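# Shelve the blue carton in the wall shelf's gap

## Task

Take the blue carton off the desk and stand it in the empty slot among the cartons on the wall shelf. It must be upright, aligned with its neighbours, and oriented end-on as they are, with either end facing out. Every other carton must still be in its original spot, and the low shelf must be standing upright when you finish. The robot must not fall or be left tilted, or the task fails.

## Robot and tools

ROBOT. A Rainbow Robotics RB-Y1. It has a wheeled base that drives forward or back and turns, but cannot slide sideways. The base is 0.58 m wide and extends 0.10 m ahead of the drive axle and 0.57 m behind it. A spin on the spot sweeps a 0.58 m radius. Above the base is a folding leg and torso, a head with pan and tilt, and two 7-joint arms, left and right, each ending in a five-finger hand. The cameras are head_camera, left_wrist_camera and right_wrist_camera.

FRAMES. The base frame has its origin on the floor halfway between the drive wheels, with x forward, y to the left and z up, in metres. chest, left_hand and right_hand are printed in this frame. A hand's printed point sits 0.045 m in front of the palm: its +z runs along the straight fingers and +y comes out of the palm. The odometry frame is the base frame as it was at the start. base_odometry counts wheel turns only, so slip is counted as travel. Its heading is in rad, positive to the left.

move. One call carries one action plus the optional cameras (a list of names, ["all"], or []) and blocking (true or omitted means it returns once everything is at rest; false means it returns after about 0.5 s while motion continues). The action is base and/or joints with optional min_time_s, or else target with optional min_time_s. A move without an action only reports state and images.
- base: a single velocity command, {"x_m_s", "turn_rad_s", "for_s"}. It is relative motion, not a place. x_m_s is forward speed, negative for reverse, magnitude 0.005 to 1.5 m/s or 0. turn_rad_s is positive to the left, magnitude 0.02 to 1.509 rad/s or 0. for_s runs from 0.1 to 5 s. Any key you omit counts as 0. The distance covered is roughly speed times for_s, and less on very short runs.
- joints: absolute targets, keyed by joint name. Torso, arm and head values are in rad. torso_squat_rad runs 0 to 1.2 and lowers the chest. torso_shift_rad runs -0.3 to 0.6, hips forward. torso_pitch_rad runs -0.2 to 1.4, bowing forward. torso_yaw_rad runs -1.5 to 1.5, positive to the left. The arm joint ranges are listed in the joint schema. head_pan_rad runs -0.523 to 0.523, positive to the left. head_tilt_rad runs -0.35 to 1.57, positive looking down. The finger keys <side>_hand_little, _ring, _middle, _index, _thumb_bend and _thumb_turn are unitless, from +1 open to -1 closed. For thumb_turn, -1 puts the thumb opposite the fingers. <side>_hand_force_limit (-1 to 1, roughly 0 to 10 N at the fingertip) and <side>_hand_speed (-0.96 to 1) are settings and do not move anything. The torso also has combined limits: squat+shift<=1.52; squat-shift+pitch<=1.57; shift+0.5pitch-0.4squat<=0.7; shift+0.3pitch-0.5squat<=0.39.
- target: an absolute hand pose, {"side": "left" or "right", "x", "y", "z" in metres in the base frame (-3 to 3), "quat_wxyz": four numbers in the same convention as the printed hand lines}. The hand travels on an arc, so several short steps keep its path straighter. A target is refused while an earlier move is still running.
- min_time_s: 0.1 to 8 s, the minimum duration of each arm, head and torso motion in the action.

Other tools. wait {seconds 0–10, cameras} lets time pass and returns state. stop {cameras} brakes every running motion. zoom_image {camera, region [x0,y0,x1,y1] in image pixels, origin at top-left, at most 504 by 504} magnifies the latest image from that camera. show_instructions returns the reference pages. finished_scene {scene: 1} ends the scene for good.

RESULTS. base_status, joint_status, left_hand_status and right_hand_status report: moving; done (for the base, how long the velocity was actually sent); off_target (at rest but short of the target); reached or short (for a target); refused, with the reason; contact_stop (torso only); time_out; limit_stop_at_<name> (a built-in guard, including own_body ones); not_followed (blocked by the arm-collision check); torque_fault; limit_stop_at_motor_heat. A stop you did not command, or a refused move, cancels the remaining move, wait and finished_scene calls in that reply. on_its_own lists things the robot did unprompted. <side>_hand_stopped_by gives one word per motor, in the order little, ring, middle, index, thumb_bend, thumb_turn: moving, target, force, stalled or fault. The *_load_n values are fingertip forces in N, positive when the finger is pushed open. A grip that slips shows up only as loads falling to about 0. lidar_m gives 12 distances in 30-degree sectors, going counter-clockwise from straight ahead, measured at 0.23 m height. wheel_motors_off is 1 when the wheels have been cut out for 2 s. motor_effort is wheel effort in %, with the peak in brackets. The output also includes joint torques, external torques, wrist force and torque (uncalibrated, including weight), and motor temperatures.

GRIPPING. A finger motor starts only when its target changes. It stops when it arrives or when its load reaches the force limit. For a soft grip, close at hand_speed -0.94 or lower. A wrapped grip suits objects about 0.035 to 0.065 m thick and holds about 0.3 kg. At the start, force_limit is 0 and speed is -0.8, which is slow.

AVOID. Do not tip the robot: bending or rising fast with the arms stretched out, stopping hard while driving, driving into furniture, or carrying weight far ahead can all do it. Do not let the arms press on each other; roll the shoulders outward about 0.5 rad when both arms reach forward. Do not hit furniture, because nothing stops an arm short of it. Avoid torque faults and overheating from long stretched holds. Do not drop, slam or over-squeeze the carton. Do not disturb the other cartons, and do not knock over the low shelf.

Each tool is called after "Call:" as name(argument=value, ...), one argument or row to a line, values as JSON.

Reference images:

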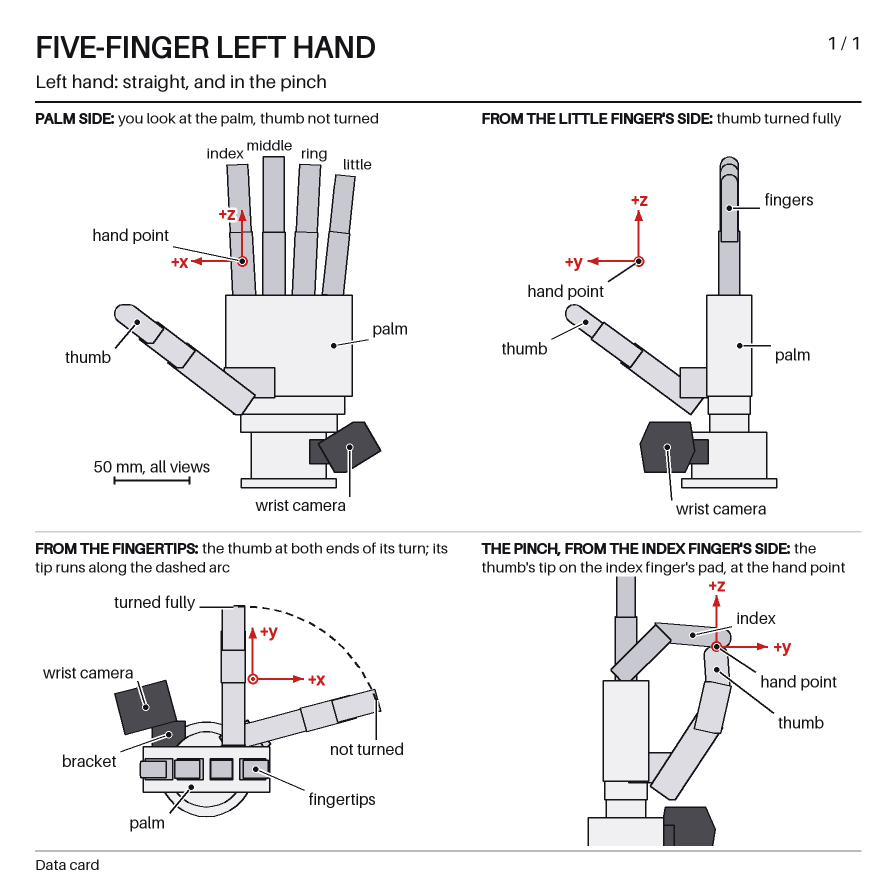

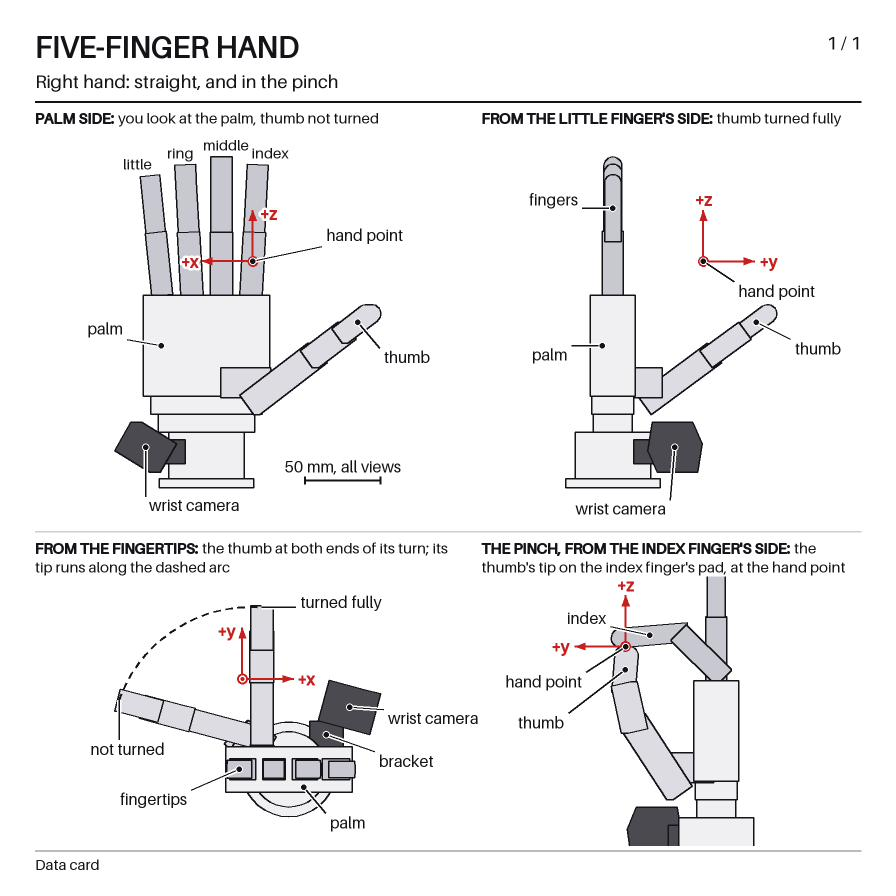

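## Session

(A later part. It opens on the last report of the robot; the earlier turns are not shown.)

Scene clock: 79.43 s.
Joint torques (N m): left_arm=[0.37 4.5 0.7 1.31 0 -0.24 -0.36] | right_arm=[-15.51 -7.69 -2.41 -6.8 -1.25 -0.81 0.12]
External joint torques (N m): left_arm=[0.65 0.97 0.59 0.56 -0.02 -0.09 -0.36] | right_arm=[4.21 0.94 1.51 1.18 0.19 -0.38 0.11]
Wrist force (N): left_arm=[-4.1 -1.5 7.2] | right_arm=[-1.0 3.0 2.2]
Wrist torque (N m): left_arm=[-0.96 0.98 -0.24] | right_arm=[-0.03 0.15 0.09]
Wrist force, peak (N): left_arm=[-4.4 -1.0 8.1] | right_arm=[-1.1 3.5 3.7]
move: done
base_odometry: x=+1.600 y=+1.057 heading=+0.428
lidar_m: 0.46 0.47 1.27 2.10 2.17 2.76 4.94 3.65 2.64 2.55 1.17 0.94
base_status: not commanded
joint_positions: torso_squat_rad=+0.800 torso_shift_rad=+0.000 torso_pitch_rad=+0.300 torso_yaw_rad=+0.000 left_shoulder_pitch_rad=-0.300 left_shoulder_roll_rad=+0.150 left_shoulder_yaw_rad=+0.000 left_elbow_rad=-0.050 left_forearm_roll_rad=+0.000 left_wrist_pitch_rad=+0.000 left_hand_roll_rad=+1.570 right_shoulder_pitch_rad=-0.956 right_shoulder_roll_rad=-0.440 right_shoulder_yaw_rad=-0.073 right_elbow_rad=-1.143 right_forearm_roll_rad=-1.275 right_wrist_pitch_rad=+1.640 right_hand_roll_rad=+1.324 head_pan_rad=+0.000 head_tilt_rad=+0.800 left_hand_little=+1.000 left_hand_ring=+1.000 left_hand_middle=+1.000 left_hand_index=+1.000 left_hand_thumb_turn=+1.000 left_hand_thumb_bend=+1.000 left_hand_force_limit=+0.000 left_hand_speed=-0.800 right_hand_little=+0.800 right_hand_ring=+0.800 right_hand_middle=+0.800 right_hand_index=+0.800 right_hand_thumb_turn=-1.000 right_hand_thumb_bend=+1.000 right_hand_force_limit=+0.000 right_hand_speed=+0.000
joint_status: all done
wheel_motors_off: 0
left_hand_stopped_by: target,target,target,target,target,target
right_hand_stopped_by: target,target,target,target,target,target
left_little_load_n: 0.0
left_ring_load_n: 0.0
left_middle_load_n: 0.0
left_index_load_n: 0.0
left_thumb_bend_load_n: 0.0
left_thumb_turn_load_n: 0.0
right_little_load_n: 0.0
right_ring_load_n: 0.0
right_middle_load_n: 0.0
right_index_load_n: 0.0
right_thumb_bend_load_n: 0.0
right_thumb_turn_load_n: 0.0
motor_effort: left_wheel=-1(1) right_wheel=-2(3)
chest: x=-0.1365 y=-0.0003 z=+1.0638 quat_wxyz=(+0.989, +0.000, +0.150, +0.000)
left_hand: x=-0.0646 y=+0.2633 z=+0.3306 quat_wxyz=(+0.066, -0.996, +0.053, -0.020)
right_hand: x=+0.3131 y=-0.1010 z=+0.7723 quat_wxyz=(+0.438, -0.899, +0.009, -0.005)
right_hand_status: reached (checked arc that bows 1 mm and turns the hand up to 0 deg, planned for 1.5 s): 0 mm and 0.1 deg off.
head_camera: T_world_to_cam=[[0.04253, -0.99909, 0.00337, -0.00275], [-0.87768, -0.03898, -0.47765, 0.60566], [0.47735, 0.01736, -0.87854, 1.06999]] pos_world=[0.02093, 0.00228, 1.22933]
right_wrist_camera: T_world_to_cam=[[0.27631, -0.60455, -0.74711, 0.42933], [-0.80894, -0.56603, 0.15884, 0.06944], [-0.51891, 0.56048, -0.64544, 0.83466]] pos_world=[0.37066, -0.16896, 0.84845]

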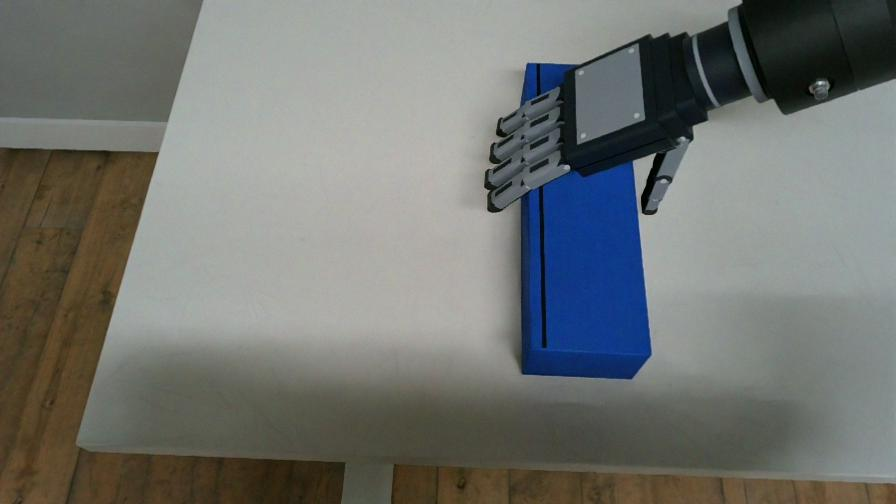

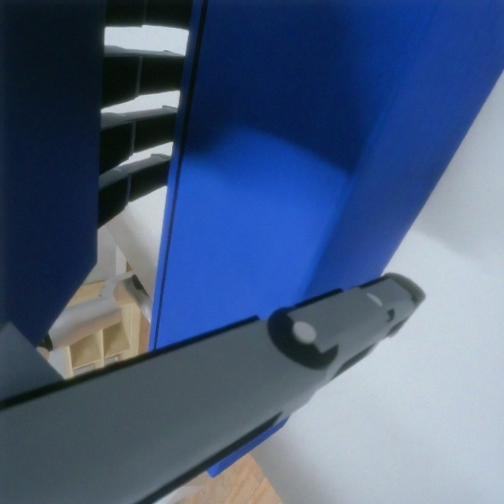

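Call:
move(
  target={"side": "right", "x": 0.313, "y": -0.093, "z": 0.772, "quat_wxyz": [0.4384, -0.8988, 0.009, -0.0044]},
  min_time_s=1,
  cameras=[],
)

Call:
move(
  joints={"right_hand_speed": -0.94, "right_hand_force_limit": -0.3, "right_hand_index": 0.1, "right_hand_middle": 0.1, "right_hand_ring": 0.6, "right_hand_little": 0.6},
  cameras=["head_camera", "right_wrist_camera"],
)

Call:
zoom_image(
  camera="head_camera",
  region=[440, 0, 740, 240],
)

Scene clock: 82.03 s.
Joint torques (N m): left_arm=[0.03 4.45 1.34 1.29 -0.02 0.01 -0.29] | right_arm=[-19.07 -7.61 -2.39 -8.49 -1.44 -0.82 -0.24]
External joint torques (N m): left_arm=[0.32 0.92 1.22 0.54 -0.04 0.16 -0.3] | right_arm=[0.71 0.73 1.5 -0.47 -0.01 -0.37 -0.24]
Wrist force (N): left_arm=[-4.6 -1.5 7.7] | right_arm=[-1.4 3.4 1.5]
Wrist torque (N m): left_arm=[-0.97 1.07 -0.30] | right_arm=[0.05 0.26 -0.10]
Wrist force, peak (N): left_arm=[-4.2 -1.5 8.0] | right_arm=[-1.8 3.9 2.3]
move: done
base_odometry: x=+1.600 y=+1.057 heading=+0.428
lidar_m: 0.46 0.47 1.27 2.10 2.17 2.76 4.94 3.65 2.63 2.55 1.17 0.94
base_status: not commanded
joint_positions: torso_squat_rad=+0.800 torso_shift_rad=+0.000 torso_pitch_rad=+0.300 torso_yaw_rad=+0.000 left_shoulder_pitch_rad=-0.300 left_shoulder_roll_rad=+0.150 left_shoulder_yaw_rad=+0.000 left_elbow_rad=-0.050 left_forearm_roll_rad=+0.000 left_wrist_pitch_rad=+0.000 left_hand_roll_rad=+1.570 right_shoulder_pitch_rad=-0.958 right_shoulder_roll_rad=-0.427 right_shoulder_yaw_rad=-0.065 right_elbow_rad=-1.150 right_forearm_roll_rad=-1.267 right_wrist_pitch_rad=+1.631 right_hand_roll_rad=+1.312 head_pan_rad=+0.000 head_tilt_rad=+0.800 left_hand_little=+1.000 left_hand_ring=+1.000 left_hand_middle=+1.000 left_hand_index=+1.000 left_hand_thumb_turn=+1.000 left_hand_thumb_bend=+1.000 left_hand_force_limit=+0.000 left_hand_speed=-0.800 right_hand_little=+0.800 right_hand_ring=+0.800 right_hand_middle=+0.800 right_hand_index=+0.800 right_hand_thumb_turn=-1.000 right_hand_thumb_bend=+1.000 right_hand_force_limit=+0.000 right_hand_speed=+0.000
joint_status: all done
wheel_motors_off: 0
left_hand_stopped_by: target,target,target,target,target,target
right_hand_stopped_by: target,target,target,target,target,target
left_little_load_n: 0.0
left_ring_load_n: 0.0
left_middle_load_n: 0.0
left_index_load_n: 0.0
left_thumb_bend_load_n: 0.0
left_thumb_turn_load_n: 0.0
right_little_load_n: 0.5
right_ring_load_n: -0.5
right_middle_load_n: -0.5
right_index_load_n: 0.0
right_thumb_bend_load_n: 0.0
right_thumb_turn_load_n: 0.0
motor_effort: left_wheel=-1(1) right_wheel=-2(3)
chest: x=-0.1365 y=-0.0003 z=+1.0638 quat_wxyz=(+0.989, +0.000, +0.150, +0.000)
left_hand: x=-0.0646 y=+0.2633 z=+0.3306 quat_wxyz=(+0.066, -0.996, +0.053, -0.020)
right_hand: x=+0.3128 y=-0.0933 z=+0.7719 quat_wxyz=(+0.438, -0.899, +0.009, -0.004)
right_hand_status: reached (checked arc that bows 0 mm and turns the hand up to 0 deg, planned for 1.0 s): 0 mm and 0.0 deg off.

Scene clock: 85.00 s.
Joint torques (N m): left_arm=[0.28 4.73 1.42 1.58 0.03 -0.3 -0.2] | right_arm=[-18.68 -7.88 -2.39 -7.83 -1.32 -0.71 -0.35]
External joint torques (N m): left_arm=[0.57 1.19 1.31 0.83 0.01 -0.15 -0.2] | right_arm=[1.1 0.46 1.5 0.19 0.11 -0.26 -0.36]
Wrist force (N): left_arm=[-3.8 -1.5 7.7] | right_arm=[-0.6 1.7 1.9]
Wrist torque (N m): left_arm=[-1.00 0.93 -0.23] | right_arm=[0.01 0.07 0.06]
Wrist force, peak (N): left_arm=[-4.4 -1.7 7.8] | right_arm=[-1.0 3.9 2.8]
move: off_target
base_odometry: x=+1.600 y=+1.057 heading=+0.428
lidar_m: 0.46 0.46 1.27 2.10 2.17 2.76 4.94 3.65 2.63 2.55 1.17 0.93
base_status: not commanded
joint_positions: torso_squat_rad=+0.800 torso_shift_rad=+0.000 torso_pitch_rad=+0.300 torso_yaw_rad=+0.000 left_shoulder_pitch_rad=-0.300 left_shoulder_roll_rad=+0.150 left_shoulder_yaw_rad=+0.000 left_elbow_rad=-0.050 left_forearm_roll_rad=+0.000 left_wrist_pitch_rad=+0.000 left_hand_roll_rad=+1.570 right_shoulder_pitch_rad=-0.958 right_shoulder_roll_rad=-0.427 right_shoulder_yaw_rad=-0.065 right_elbow_rad=-1.150 right_forearm_roll_rad=-1.267 right_wrist_pitch_rad=+1.631 right_hand_roll_rad=+1.312 head_pan_rad=+0.000 head_tilt_rad=+0.800 left_hand_little=+1.000 left_hand_ring=+1.000 left_hand_middle=+1.000 left_hand_index=+1.000 left_hand_thumb_turn=+1.000 left_hand_thumb_bend=+1.000 left_hand_force_limit=+0.000 left_hand_speed=-0.800 right_hand_little=+0.600 right_hand_ring=+0.600 right_hand_middle=+0.378 right_hand_index=+0.367 right_hand_thumb_turn=-1.000 right_hand_thumb_bend=+1.000 right_hand_force_limit=-0.300 right_hand_speed=-0.940
joint_status: right_hand_middle off_target (ended at +0.378, target +0.100); right_hand_index off_target (ended at +0.367, target +0.100); the others done
wheel_motors_off: 0
left_hand_stopped_by: target,target,target,target,target,target
right_hand_stopped_by: target,target,force,force,target,target
left_little_load_n: 0.0
left_ring_load_n: 0.0
left_middle_load_n: 0.0
left_index_load_n: 0.0
left_thumb_bend_load_n: 0.0
left_thumb_turn_load_n: 0.0
right_little_load_n: 0.0
right_ring_load_n: 0.0
right_middle_load_n: 3.0
right_index_load_n: 3.5
right_thumb_bend_load_n: 1.0
right_thumb_turn_load_n: 0.5
motor_effort: left_wheel=-1(1) right_wheel=-2(3)
chest: x=-0.1365 y=-0.0003 z=+1.0638 quat_wxyz=(+0.989, +0.000, +0.150, +0.000)
left_hand: x=-0.0646 y=+0.2633 z=+0.3306 quat_wxyz=(+0.066, -0.996, +0.053, -0.020)
right_hand: x=+0.3129 y=-0.0932 z=+0.7720 quat_wxyz=(+0.439, -0.899, +0.009, -0.004)
head_camera: T_world_to_cam=[[0.04253, -0.99909, 0.00337, -0.00275], [-0.87768, -0.03898, -0.47765, 0.60566], [0.47735, 0.01736, -0.87854, 1.06999]] pos_world=[0.02093, 0.00228, 1.22933]
right_wrist_camera: T_world_to_cam=[[0.27556, -0.60418, -0.74769, 0.43459], [-0.80864, -0.56625, 0.15955, 0.07308], [-0.51978, 0.56064, -0.6446, 0.82962]] pos_world=[0.37056, -0.16116, 0.84805]

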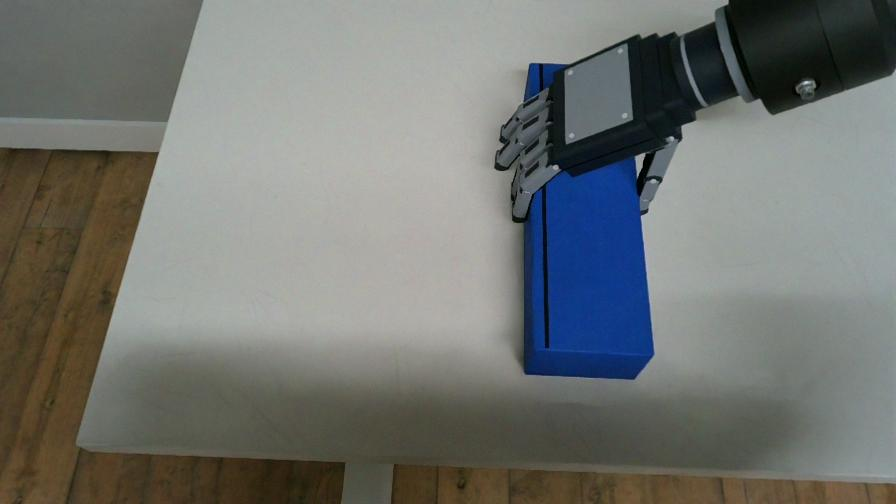

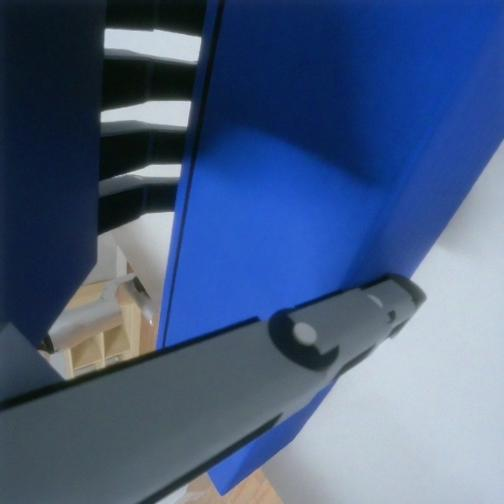

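Scaled by 1.680 from the camera's image (finer frame: 1280x720).

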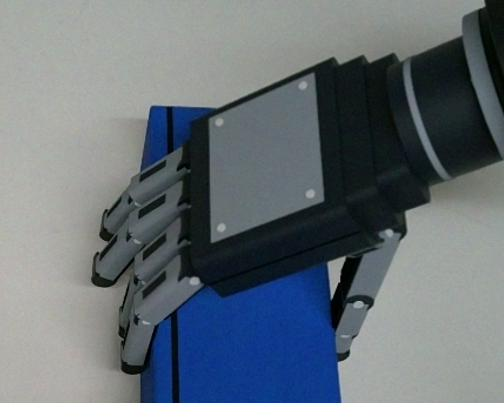

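Call:
move(
  joints={"right_hand_force_limit": -0.1, "right_hand_index": 0.05, "right_hand_middle": 0.05},
  cameras=[],
)

Call:
move(
  target={"side": "right", "x": 0.313, "y": -0.093, "z": 0.787, "quat_wxyz": [0.4384, -0.8988, 0.009, -0.0044]},
  min_time_s=2,
  cameras=["head_camera", "right_wrist_camera"],
)

Scene clock: 85.87 s.
Joint torques (N m): left_arm=[-0.18 4.8 1.12 1.54 0.05 -0.41 -0.24] | right_arm=[-18.7 -8.28 -3 -7.81 -1.16 -0.55 -0.35]
External joint torques (N m): left_arm=[0.11 1.26 1 0.79 0.04 -0.26 -0.24] | right_arm=[1.08 0.06 0.89 0.21 0.28 -0.1 -0.35]
Wrist force (N): left_arm=[-4.5 -1.7 7.5] | right_arm=[-1.3 1.2 1.0]
Wrist torque (N m): left_arm=[-1.03 1.03 -0.27] | right_arm=[0.09 0.21 -0.05]
Wrist force, peak (N): left_arm=[-4.4 -2.3 7.8] | right_arm=[-0.9 1.8 2.0]
move: off_target
base_odometry: x=+1.600 y=+1.057 heading=+0.428
lidar_m: 0.46 0.47 1.27 2.09 2.18 2.76 4.93 3.64 2.64 2.54 1.17 0.93
base_status: not commanded
joint_positions: torso_squat_rad=+0.800 torso_shift_rad=+0.000 torso_pitch_rad=+0.300 torso_yaw_rad=+0.000 left_shoulder_pitch_rad=-0.300 left_shoulder_roll_rad=+0.150 left_shoulder_yaw_rad=+0.000 left_elbow_rad=-0.050 left_forearm_roll_rad=+0.000 left_wrist_pitch_rad=+0.000 left_hand_roll_rad=+1.570 right_shoulder_pitch_rad=-0.959 right_shoulder_roll_rad=-0.426 right_shoulder_yaw_rad=-0.065 right_elbow_rad=-1.150 right_forearm_roll_rad=-1.267 right_wrist_pitch_rad=+1.631 right_hand_roll_rad=+1.312 head_pan_rad=+0.000 head_tilt_rad=+0.800 left_hand_little=+1.000 left_hand_ring=+1.000 left_hand_middle=+1.000 left_hand_index=+1.000 left_hand_thumb_turn=+1.000 left_hand_thumb_bend=+1.000 left_hand_force_limit=+0.000 left_hand_speed=-0.800 right_hand_little=+0.600 right_hand_ring=+0.600 right_hand_middle=+0.364 right_hand_index=+0.357 right_hand_thumb_turn=-1.000 right_hand_thumb_bend=+1.000 right_hand_force_limit=-0.100 right_hand_speed=-0.940
joint_status: right_hand_middle off_target (ended at +0.364, target +0.050); right_hand_index off_target (ended at +0.357, target +0.050); the others done
wheel_motors_off: 0
left_hand_stopped_by: target,target,target,target,target,target
right_hand_stopped_by: target,target,force,force,target,target
left_little_load_n: 0.0
left_ring_load_n: 0.0
left_middle_load_n: 0.0
left_index_load_n: 0.0
left_thumb_bend_load_n: -0.5
left_thumb_turn_load_n: -0.5
right_little_load_n: 0.0
right_ring_load_n: 0.0
right_middle_load_n: 5.5
right_index_load_n: 5.0
right_thumb_bend_load_n: 1.5
right_thumb_turn_load_n: 0.5
motor_effort: left_wheel=-1(1) right_wheel=-2(2)
chest: x=-0.1365 y=-0.0003 z=+1.0638 quat_wxyz=(+0.989, +0.000, +0.150, +0.000)
left_hand: x=-0.0646 y=+0.2633 z=+0.3306 quat_wxyz=(+0.066, -0.996, +0.053, -0.020)
right_hand: x=+0.3129 y=-0.0932 z=+0.7721 quat_wxyz=(+0.439, -0.899, +0.009, -0.004)

Scene clock: 88.20 s.
Joint torques (N m): left_arm=[0.38 5.16 1.67 1.21 0.18 -0.32 -0.33] | right_arm=[-19.56 -9.27 -4.94 -8.26 -1.96 -0.2 -0.39]
External joint torques (N m): left_arm=[0.67 1.63 1.55 0.46 0.17 -0.17 -0.33] | right_arm=[0.32 -0.85 -0.98 -0.3 -0.55 0.3 -0.4]
Wrist force (N): left_arm=[-4.2 -1.8 7.4] | right_arm=[-1.1 3.0 2.0]
Wrist torque (N m): left_arm=[-1.02 0.98 -0.26] | right_arm=[-0.11 0.23 -0.01]
Wrist force, peak (N): left_arm=[-4.2 -1.7 8.1] | right_arm=[-0.7 4.1 3.6]
move: done
base_odometry: x=+1.600 y=+1.057 heading=+0.428
lidar_m: 0.46 0.47 1.27 2.10 2.17 2.76 4.94 3.65 2.63 2.55 1.17 0.94
base_status: not commanded
joint_positions: torso_squat_rad=+0.800 torso_shift_rad=+0.000 torso_pitch_rad=+0.300 torso_yaw_rad=+0.000 left_shoulder_pitch_rad=-0.300 left_shoulder_roll_rad=+0.150 left_shoulder_yaw_rad=+0.000 left_elbow_rad=-0.050 left_forearm_roll_rad=+0.000 left_wrist_pitch_rad=+0.000 left_hand_roll_rad=+1.570 right_shoulder_pitch_rad=-0.969 right_shoulder_roll_rad=-0.435 right_shoulder_yaw_rad=-0.070 right_elbow_rad=-1.183 right_forearm_roll_rad=-1.274 right_wrist_pitch_rad=+1.654 right_hand_roll_rad=+1.272 head_pan_rad=+0.000 head_tilt_rad=+0.800 left_hand_little=+1.000 left_hand_ring=+1.000 left_hand_middle=+1.000 left_hand_index=+1.000 left_hand_thumb_turn=+1.000 left_hand_thumb_bend=+1.000 left_hand_force_limit=+0.000 left_hand_speed=-0.800 right_hand_little=+0.600 right_hand_ring=+0.600 right_hand_middle=+0.364 right_hand_index=+0.357 right_hand_thumb_turn=-1.000 right_hand_thumb_bend=+1.000 right_hand_force_limit=-0.100 right_hand_speed=-0.940
joint_status: all done
wheel_motors_off: 0
left_hand_stopped_by: target,target,target,target,target,target
right_hand_stopped_by: target,target,force,force,target,target
left_little_load_n: 0.0
left_ring_load_n: 0.0
left_middle_load_n: 0.0
left_index_load_n: 0.0
left_thumb_bend_load_n: -0.5
left_thumb_turn_load_n: 0.0
right_little_load_n: 0.0
right_ring_load_n: 0.0
right_middle_load_n: 5.0
right_index_load_n: 4.5
right_thumb_bend_load_n: 1.5
right_thumb_turn_load_n: 1.0
motor_effort: left_wheel=-1(1) right_wheel=-2(3)
chest: x=-0.1365 y=-0.0003 z=+1.0638 quat_wxyz=(+0.989, +0.000, +0.150, +0.000)
left_hand: x=-0.0646 y=+0.2633 z=+0.3306 quat_wxyz=(+0.066, -0.996, +0.053, -0.020)
right_hand: x=+0.3128 y=-0.0930 z=+0.7861 quat_wxyz=(+0.438, -0.899, +0.009, -0.004)
right_hand_status: reached (checked arc that bows 0 mm and turns the hand up to 0 deg, planned for 2.0 s): 1 mm and 0.1 deg off.
head_camera: T_world_to_cam=[[0.04253, -0.99909, 0.00337, -0.00275], [-0.87768, -0.03898, -0.47765, 0.60566], [0.47735, 0.01736, -0.87854, 1.06999]] pos_world=[0.02093, 0.00228, 1.22933]
right_wrist_camera: T_world_to_cam=[[0.2756, -0.60421, -0.74765, 0.44532], [-0.80785, -0.56711, 0.16051, 0.0698], [-0.52098, 0.55975, -0.64441, 0.83862]] pos_world=[0.37056, -0.16076, 0.86215]

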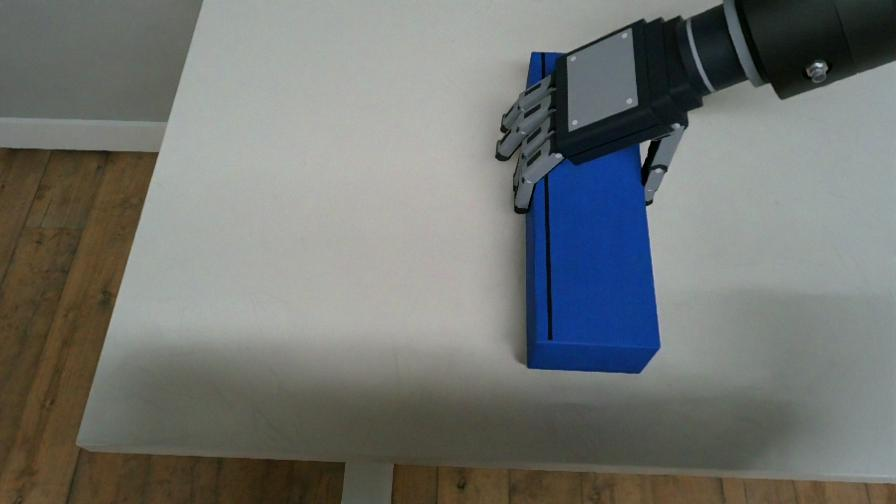

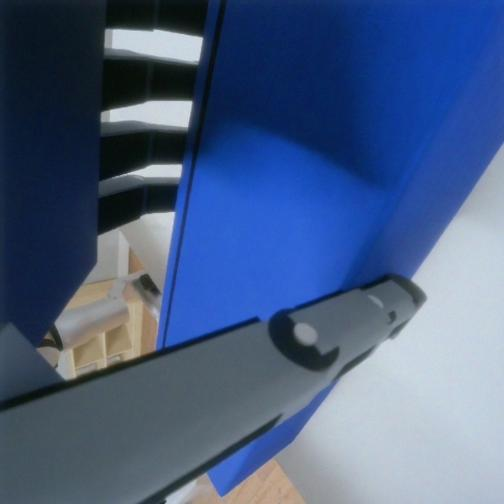

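Call:
move(
  target={"side": "right", "x": 0.313, "y": -0.093, "z": 0.89, "quat_wxyz": [0.4384, -0.8988, 0.009, -0.0044]},
  min_time_s=3,
  cameras=["head_camera"],
)

Call:
move(
  base={"x_m_s": -0.25, "for_s": 1.6},
  cameras=["head_camera"],
)

Scene clock: 94.47 s.
Joint torques (N m): left_arm=[0.12 4.44 1.25 1.25 0.18 -0.19 -0.24] | right_arm=[-19.83 -10 -5.13 -7.72 -1.59 -0.53 -0.19]
External joint torques (N m): left_arm=[0.41 0.91 1.13 0.5 0.16 -0.04 -0.24] | right_arm=[0.92 -0.94 -0.87 -0.56 -0.35 0.34 -0.2]
Wrist force (N): left_arm=[-4.3 -1.8 7.6] | right_arm=[-2.0 4.0 3.3]
Wrist torque (N m): left_arm=[-1.03 1.03 -0.28] | right_arm=[-0.10 0.34 -0.09]
Wrist force, peak (N): left_arm=[-4.5 -1.7 7.9] | right_arm=[-1.9 4.3 3.4]
move: done
base_odometry: x=+1.600 y=+1.057 heading=+0.428
lidar_m: 0.46 0.47 1.27 2.10 2.17 2.76 4.94 3.65 2.63 2.54 1.17 0.93
base_status: not commanded
joint_positions: torso_squat_rad=+0.800 torso_shift_rad=+0.000 torso_pitch_rad=+0.300 torso_yaw_rad=+0.000 left_shoulder_pitch_rad=-0.300 left_shoulder_roll_rad=+0.150 left_shoulder_yaw_rad=+0.000 left_elbow_rad=-0.050 left_forearm_roll_rad=+0.000 left_wrist_pitch_rad=+0.000 left_hand_roll_rad=+1.570 right_shoulder_pitch_rad=-1.100 right_shoulder_roll_rad=-0.499 right_shoulder_yaw_rad=-0.116 right_elbow_rad=-1.327 right_forearm_roll_rad=-1.344 right_wrist_pitch_rad=+1.798 right_hand_roll_rad=+1.018 head_pan_rad=+0.000 head_tilt_rad=+0.800 left_hand_little=+1.000 left_hand_ring=+1.000 left_hand_middle=+1.000 left_hand_index=+1.000 left_hand_thumb_turn=+1.000 left_hand_thumb_bend=+1.000 left_hand_force_limit=+0.000 left_hand_speed=-0.800 right_hand_little=+0.600 right_hand_ring=+0.600 right_hand_middle=+0.364 right_hand_index=+0.357 right_hand_thumb_turn=-1.000 right_hand_thumb_bend=+1.000 right_hand_force_limit=-0.100 right_hand_speed=-0.940
joint_status: all done
wheel_motors_off: 0
left_hand_stopped_by: target,target,target,target,target,target
right_hand_stopped_by: target,target,force,force,target,target
left_little_load_n: 0.0
left_ring_load_n: 0.0
left_middle_load_n: 0.0
left_index_load_n: 0.0
left_thumb_bend_load_n: 0.0
left_thumb_turn_load_n: 0.0
right_little_load_n: 0.0
right_ring_load_n: 0.0
right_middle_load_n: 5.0
right_index_load_n: 4.5
right_thumb_bend_load_n: 2.0
right_thumb_turn_load_n: 1.0
motor_effort: left_wheel=-1(1) right_wheel=-2(3)
chest: x=-0.1365 y=-0.0003 z=+1.0638 quat_wxyz=(+0.989, +0.000, +0.150, +0.000)
left_hand: x=-0.0646 y=+0.2633 z=+0.3306 quat_wxyz=(+0.066, -0.996, +0.053, -0.020)
right_hand: x=+0.3129 y=-0.0930 z=+0.8897 quat_wxyz=(+0.438, -0.899, +0.009, -0.004)
right_hand_status: reached (checked arc that bows 4 mm and turns the hand up to 1 deg, planned for 3.0 s): 0 mm and 0.0 deg off.
head_camera: T_world_to_cam=[[0.04253, -0.99909, 0.00337, -0.00275], [-0.87768, -0.03898, -0.47765, 0.60566], [0.47735, 0.01736, -0.87854, 1.06999]] pos_world=[0.02093, 0.00228, 1.22933]

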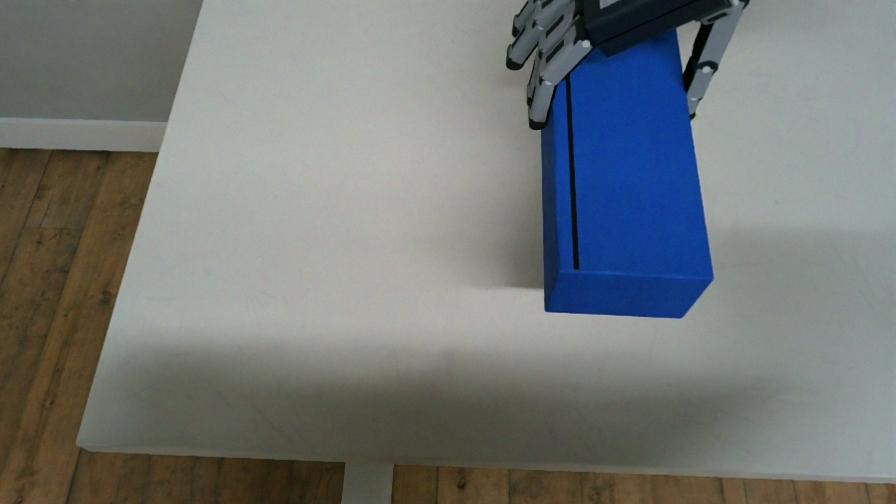

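Scene clock: 97.10 s.
Joint torques (N m): left_arm=[-0.49 4.88 1.05 1.21 0.07 -0.18 -0.09] | right_arm=[-19.17 -9.42 -4.21 -7.25 -1.51 -0.96 -0.24]
External joint torques (N m): left_arm=[-0.2 1.35 0.93 0.46 0.05 -0.03 -0.09] | right_arm=[1.58 -0.36 0.04 -0.1 -0.27 -0.09 -0.25]
Wrist force (N): left_arm=[-4.3 -1.7 7.5] | right_arm=[-1.6 3.4 2.8]
Wrist torque (N m): left_arm=[-1.00 1.03 -0.27] | right_arm=[-0.15 0.33 -0.02]
Wrist force, peak (N): left_arm=[-4.5 -2.0 7.9] | right_arm=[-1.5 4.9 3.8]
move: done
base_odometry: x=+1.236 y=+0.891 heading=+0.430
lidar_m: 0.85 1.35 1.84 2.10 2.07 2.46 4.54 3.64 2.63 2.52 1.37 1.35
base_status: done (sent for 1.6 of 1.6 s)
joint_positions: torso_squat_rad=+0.800 torso_shift_rad=+0.000 torso_pitch_rad=+0.300 torso_yaw_rad=+0.000 left_shoulder_pitch_rad=-0.300 left_shoulder_roll_rad=+0.150 left_shoulder_yaw_rad=+0.000 left_elbow_rad=-0.050 left_forearm_roll_rad=+0.000 left_wrist_pitch_rad=+0.000 left_hand_roll_rad=+1.570 right_shoulder_pitch_rad=-1.100 right_shoulder_roll_rad=-0.499 right_shoulder_yaw_rad=-0.116 right_elbow_rad=-1.327 right_forearm_roll_rad=-1.344 right_wrist_pitch_rad=+1.798 right_hand_roll_rad=+1.018 head_pan_rad=+0.000 head_tilt_rad=+0.800 left_hand_little=+1.000 left_hand_ring=+1.000 left_hand_middle=+1.000 left_hand_index=+1.000 left_hand_thumb_turn=+1.000 left_hand_thumb_bend=+1.000 left_hand_force_limit=+0.000 left_hand_speed=-0.800 right_hand_little=+0.600 right_hand_ring=+0.600 right_hand_middle=+0.364 right_hand_index=+0.357 right_hand_thumb_turn=-1.000 right_hand_thumb_bend=+1.000 right_hand_force_limit=-0.100 right_hand_speed=-0.940
joint_status: not commanded
wheel_motors_off: 0
left_hand_stopped_by: target,target,target,target,target,target
right_hand_stopped_by: target,target,force,force,target,target
left_little_load_n: 0.0
left_ring_load_n: 0.0
left_middle_load_n: 0.5
left_index_load_n: 0.0
left_thumb_bend_load_n: 0.0
left_thumb_turn_load_n: 0.0
right_little_load_n: -0.5
right_ring_load_n: 0.0
right_middle_load_n: 5.5
right_index_load_n: 4.5
right_thumb_bend_load_n: 2.0
right_thumb_turn_load_n: 1.0
motor_effort: left_wheel=+14(25) right_wheel=-11(24)
chest: x=-0.1366 y=-0.0003 z=+1.0638 quat_wxyz=(+0.989, +0.000, +0.149, +0.000)
left_hand: x=-0.0647 y=+0.2633 z=+0.3307 quat_wxyz=(+0.066, -0.996, +0.053, -0.020)
right_hand: x=+0.3128 y=-0.0930 z=+0.8899 quat_wxyz=(+0.438, -0.899, +0.009, -0.004)
head_camera: T_world_to_cam=[[0.04253, -0.99909, 0.00338, -0.00276], [-0.87758, -0.03898, -0.47785, 0.60572], [0.47755, 0.01736, -0.87843, 1.06995]] pos_world=[0.02073, 0.00228, 1.22933]

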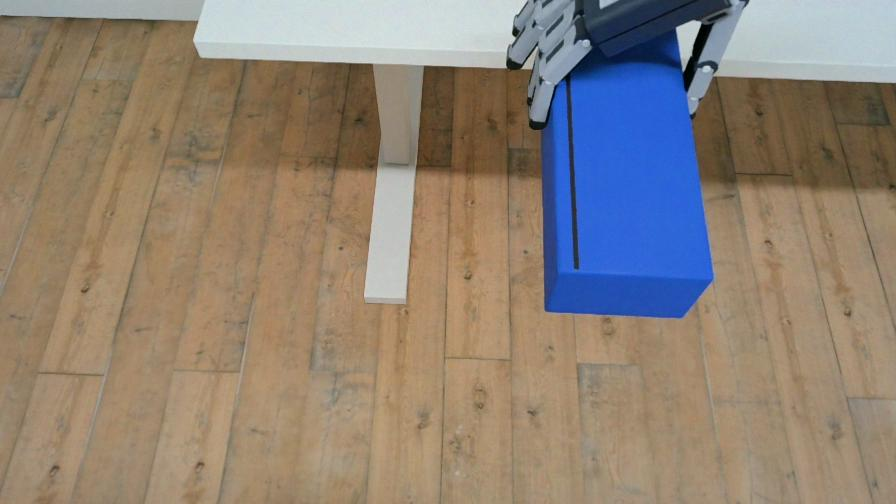

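Call:
move(
  base={"turn_rad_s": 0.8, "for_s": 3.906},
  joints={"torso_squat_rad": 0.35, "torso_pitch_rad": 0.3, "head_tilt_rad": 0.4},
  min_time_s=4,
  cameras=["head_camera"],
)

Call:
move(
  base={"x_m_s": 0.65, "for_s": 4.95},
  cameras=["head_camera"],
)

Scene clock: 103.30 s.
Joint torques (N m): left_arm=[-0.44 4.69 1.46 1.29 0.11 -0.28 -0.38] | right_arm=[-19.33 -8.96 -4.7 -7.05 -1.48 -0.87 -0.37]
External joint torques (N m): left_arm=[-0.15 1.15 1.35 0.54 0.1 -0.13 -0.38] | right_arm=[1.43 0.1 -0.45 0.1 -0.24 0 -0.38]
Wrist force (N): left_arm=[-3.8 -2.0 7.7] | right_arm=[-1.4 3.2 4.1]
Wrist torque (N m): left_arm=[-1.08 0.93 -0.22] | right_arm=[-0.26 0.24 -0.07]
Wrist force, peak (N): left_arm=[-4.5 -1.5 7.9] | right_arm=[-1.1 4.0 4.4]
move: done
base_odometry: x=+1.236 y=+0.891 heading=-2.734
lidar_m: 4.54 3.74 2.64 2.55 1.41 1.39 0.85 1.34 1.80 2.06 2.04 2.43
base_status: done (sent for 3.9 of 3.9 s)
joint_positions: torso_squat_rad=+0.350 torso_shift_rad=+0.000 torso_pitch_rad=+0.300 torso_yaw_rad=+0.000 left_shoulder_pitch_rad=-0.300 left_shoulder_roll_rad=+0.150 left_shoulder_yaw_rad=+0.000 left_elbow_rad=-0.050 left_forearm_roll_rad=+0.000 left_wrist_pitch_rad=+0.000 left_hand_roll_rad=+1.570 right_shoulder_pitch_rad=-1.100 right_shoulder_roll_rad=-0.499 right_shoulder_yaw_rad=-0.116 right_elbow_rad=-1.327 right_forearm_roll_rad=-1.344 right_wrist_pitch_rad=+1.798 right_hand_roll_rad=+1.018 head_pan_rad=+0.000 head_tilt_rad=+0.400 left_hand_little=+1.000 left_hand_ring=+1.000 left_hand_middle=+1.000 left_hand_index=+1.000 left_hand_thumb_turn=+1.000 left_hand_thumb_bend=+1.000 left_hand_force_limit=+0.000 left_hand_speed=-0.800 right_hand_little=+0.600 right_hand_ring=+0.600 right_hand_middle=+0.364 right_hand_index=+0.357 right_hand_thumb_turn=-1.000 right_hand_thumb_bend=+1.000 right_hand_force_limit=-0.100 right_hand_speed=-0.940
joint_status: all done
wheel_motors_off: 0
left_hand_stopped_by: target,target,target,target,target,target
right_hand_stopped_by: target,target,force,force,target,target
left_little_load_n: 0.0
left_ring_load_n: 0.0
left_middle_load_n: 0.0
left_index_load_n: 0.0
left_thumb_bend_load_n: 0.0
left_thumb_turn_load_n: 0.0
right_little_load_n: 0.0
right_ring_load_n: -0.5
right_middle_load_n: 5.0
right_index_load_n: 4.5
right_thumb_bend_load_n: 1.5
right_thumb_turn_load_n: 1.0
motor_effort: left_wheel=+1(26) right_wheel=+5(30)
chest: x=-0.1365 y=-0.0004 z=+1.2336 quat_wxyz=(+0.989, +0.000, +0.150, +0.000)
left_hand: x=-0.0647 y=+0.2632 z=+0.5005 quat_wxyz=(+0.066, -0.996, +0.053, -0.020)
right_hand: x=+0.3129 y=-0.0931 z=+1.0596 quat_wxyz=(+0.438, -0.899, +0.009, -0.004)
head_camera: T_world_to_cam=[[0.03773, -0.99909, 0.01965, -0.02677], [-0.62251, -0.03888, -0.78165, 1.13233], [0.7817, 0.01726, -0.62341, 0.87452]] pos_world=[0.02228, 0.00218, 1.43079]

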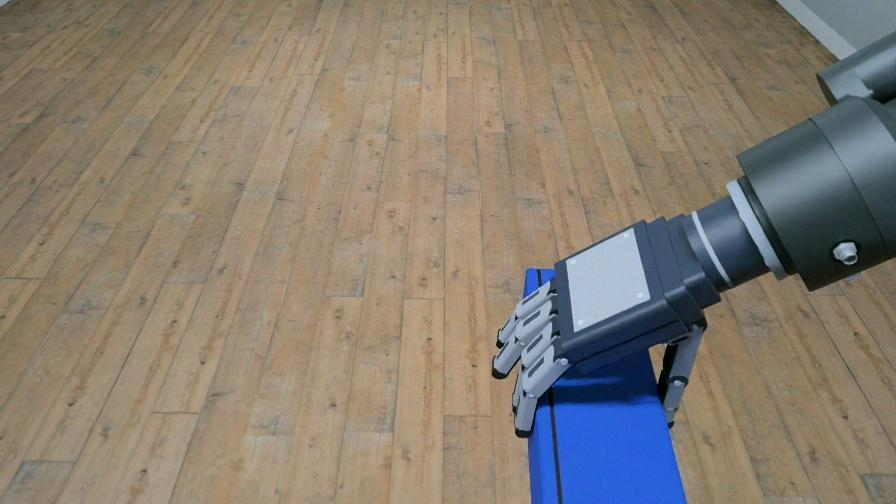

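Scene clock: 110.00 s.
Joint torques (N m): left_arm=[0.23 4.73 1.68 1.48 -0.05 -0.38 -0.32] | right_arm=[-19.05 -9.14 -4.53 -7.34 -1.43 -0.89 -0.23]
External joint torques (N m): left_arm=[0.52 1.2 1.56 0.73 -0.06 -0.23 -0.32] | right_arm=[1.7 -0.08 -0.28 -0.18 -0.2 -0.02 -0.24]
Wrist force (N): left_arm=[-3.7 -1.6 7.5] | right_arm=[-0.7 3.6 3.1]
Wrist torque (N m): left_arm=[-1.00 0.96 -0.23] | right_arm=[-0.12 0.17 0.01]
Wrist force, peak (N): left_arm=[-4.9 -1.6 7.7] | right_arm=[-1.5 4.0 4.5]
move: done
base_odometry: x=-1.728 y=-0.388 heading=-2.734
lidar_m: 1.32 1.36 1.83 2.67 2.74 3.66 4.07 2.58 1.77 1.98 1.92 1.37
base_status: done (sent for 4.97 of 4.97 s)
joint_positions: torso_squat_rad=+0.350 torso_shift_rad=+0.000 torso_pitch_rad=+0.300 torso_yaw_rad=+0.000 left_shoulder_pitch_rad=-0.300 left_shoulder_roll_rad=+0.150 left_shoulder_yaw_rad=+0.000 left_elbow_rad=-0.050 left_forearm_roll_rad=+0.000 left_wrist_pitch_rad=+0.000 left_hand_roll_rad=+1.570 right_shoulder_pitch_rad=-1.100 right_shoulder_roll_rad=-0.499 right_shoulder_yaw_rad=-0.116 right_elbow_rad=-1.327 right_forearm_roll_rad=-1.344 right_wrist_pitch_rad=+1.798 right_hand_roll_rad=+1.018 head_pan_rad=+0.000 head_tilt_rad=+0.400 left_hand_little=+1.000 left_hand_ring=+1.000 left_hand_middle=+1.000 left_hand_index=+1.000 left_hand_thumb_turn=+1.000 left_hand_thumb_bend=+1.000 left_hand_force_limit=+0.000 left_hand_speed=-0.800 right_hand_little=+0.600 right_hand_ring=+0.600 right_hand_middle=+0.364 right_hand_index=+0.357 right_hand_thumb_turn=-1.000 right_hand_thumb_bend=+1.000 right_hand_force_limit=-0.100 right_hand_speed=-0.940
joint_status: not commanded
wheel_motors_off: 0
left_hand_stopped_by: target,target,target,target,target,target
right_hand_stopped_by: target,target,force,force,target,target
left_little_load_n: 0.0
left_ring_load_n: 0.0
left_middle_load_n: 0.0
left_index_load_n: 0.0
left_thumb_bend_load_n: 0.0
left_thumb_turn_load_n: 0.0
right_little_load_n: 0.0
right_ring_load_n: 0.0
right_middle_load_n: 5.0
right_index_load_n: 4.5
right_thumb_bend_load_n: 1.5
right_thumb_turn_load_n: 0.5
motor_effort: left_wheel=-2(30) right_wheel=-2(40)
chest: x=-0.1364 y=-0.0004 z=+1.2337 quat_wxyz=(+0.989, +0.000, +0.150, +0.000)
left_hand: x=-0.0646 y=+0.2632 z=+0.5005 quat_wxyz=(+0.066, -0.996, +0.053, -0.020)
right_hand: x=+0.3130 y=-0.0931 z=+1.0596 quat_wxyz=(+0.438, -0.899, +0.009, -0.004)
head_camera: T_world_to_cam=[[0.03773, -0.99909, 0.01964, -0.02677], [-0.62256, -0.03888, -0.78161, 1.13234], [0.78167, 0.01726, -0.62346, 0.87451]] pos_world=[0.02238, 0.00218, 1.43079]

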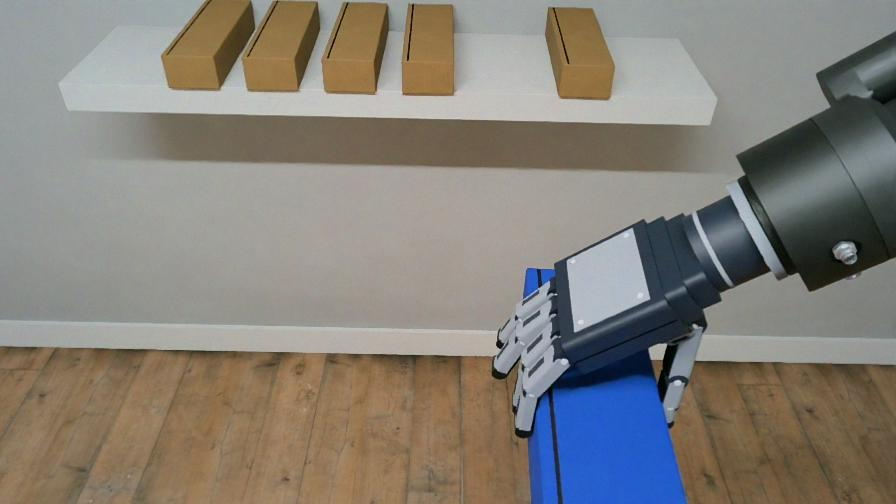

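Call:
move(
  joints={"head_tilt_rad": 0.15},
  cameras=["head_camera"],
)

Call:
zoom_image(
  camera="head_camera",
  region=[300, 150, 750, 350],
)

Scene clock: 111.53 s.
Joint torques (N m): left_arm=[0.35 5.19 1.12 1.34 0.04 -0.33 -0.36] | right_arm=[-18.92 -9.52 -4.03 -7.24 -1.36 -0.82 -0.35]
External joint torques (N m): left_arm=[0.64 1.66 1 0.59 0.03 -0.18 -0.36] | right_arm=[1.83 -0.45 0.23 -0.09 -0.13 0.05 -0.36]
Wrist force (N): left_arm=[-3.9 -1.5 7.3] | right_arm=[-1.7 3.5 2.7]
Wrist torque (N m): left_arm=[-0.96 0.95 -0.26] | right_arm=[-0.06 0.33 -0.06]
Wrist force, peak (N): left_arm=[-4.1 -1.4 7.9] | right_arm=[-0.5 4.4 3.9]
move: done
base_odometry: x=-1.728 y=-0.388 heading=-2.734
lidar_m: 1.32 1.36 1.83 2.66 2.74 3.66 4.07 2.58 1.77 1.98 1.93 1.38
base_status: not commanded
joint_positions: torso_squat_rad=+0.350 torso_shift_rad=+0.000 torso_pitch_rad=+0.300 torso_yaw_rad=+0.000 left_shoulder_pitch_rad=-0.300 left_shoulder_roll_rad=+0.150 left_shoulder_yaw_rad=+0.000 left_elbow_rad=-0.050 left_forearm_roll_rad=+0.000 left_wrist_pitch_rad=+0.000 left_hand_roll_rad=+1.570 right_shoulder_pitch_rad=-1.100 right_shoulder_roll_rad=-0.499 right_shoulder_yaw_rad=-0.116 right_elbow_rad=-1.327 right_forearm_roll_rad=-1.344 right_wrist_pitch_rad=+1.798 right_hand_roll_rad=+1.018 head_pan_rad=+0.000 head_tilt_rad=+0.150 left_hand_little=+1.000 left_hand_ring=+1.000 left_hand_middle=+1.000 left_hand_index=+1.000 left_hand_thumb_turn=+1.000 left_hand_thumb_bend=+1.000 left_hand_force_limit=+0.000 left_hand_speed=-0.800 right_hand_little=+0.600 right_hand_ring=+0.600 right_hand_middle=+0.364 right_hand_index=+0.357 right_hand_thumb_turn=-1.000 right_hand_thumb_bend=+1.000 right_hand_force_limit=-0.100 right_hand_speed=-0.940
joint_status: all done
wheel_motors_off: 0
left_hand_stopped_by: target,target,target,target,target,target
right_hand_stopped_by: target,target,force,force,target,target
left_little_load_n: 0.0
left_ring_load_n: 0.0
left_middle_load_n: 0.0
left_index_load_n: 0.0
left_thumb_bend_load_n: 0.0
left_thumb_turn_load_n: 0.0
right_little_load_n: -0.5
right_ring_load_n: 0.0
right_middle_load_n: 5.0
right_index_load_n: 4.5
right_thumb_bend_load_n: 2.0
right_thumb_turn_load_n: 0.5
motor_effort: left_wheel=-2(2) right_wheel=-2(2)
chest: x=-0.1364 y=-0.0004 z=+1.2337 quat_wxyz=(+0.989, +0.000, +0.150, +0.000)
left_hand: x=-0.0646 y=+0.2632 z=+0.5005 quat_wxyz=(+0.066, -0.996, +0.053, -0.020)
right_hand: x=+0.3130 y=-0.0931 z=+1.0596 quat_wxyz=(+0.438, -0.899, +0.009, -0.004)
head_camera: T_world_to_cam=[[0.03156, -0.9991, 0.02832, -0.0394], [-0.40982, -0.03878, -0.91134, 1.32822], [0.91162, 0.01716, -0.41068, 0.58002]] pos_world=[0.01682, 0.00218, 1.44978]

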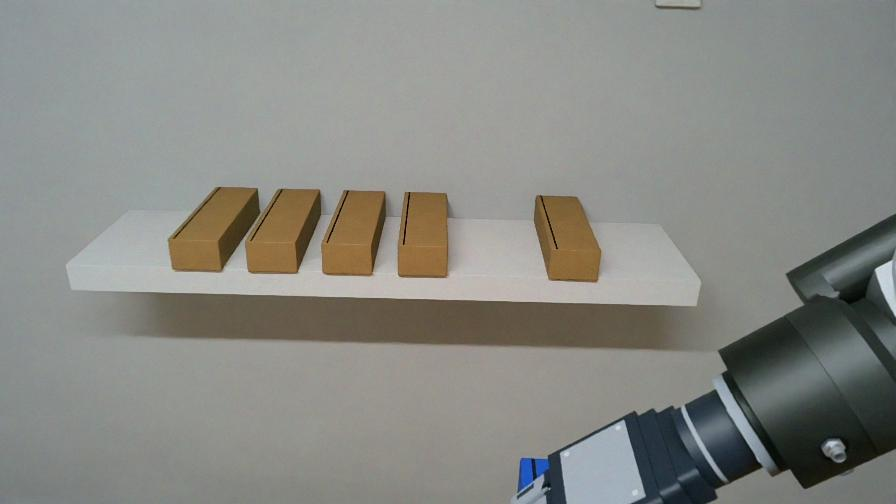

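Scaled by 1.120 from the camera's image (finer frame: 1280x720).

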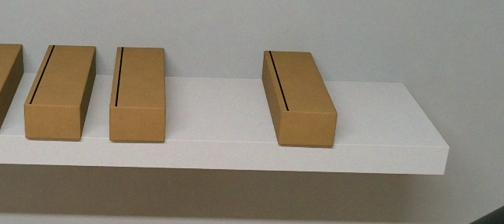

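Call:
zoom_image(
  camera="head_camera",
  region=[380, 180, 620, 310],
)

Scaled by 2.100 from the camera's image (finer frame: 1280x720).

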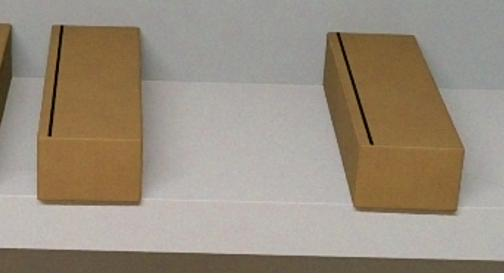

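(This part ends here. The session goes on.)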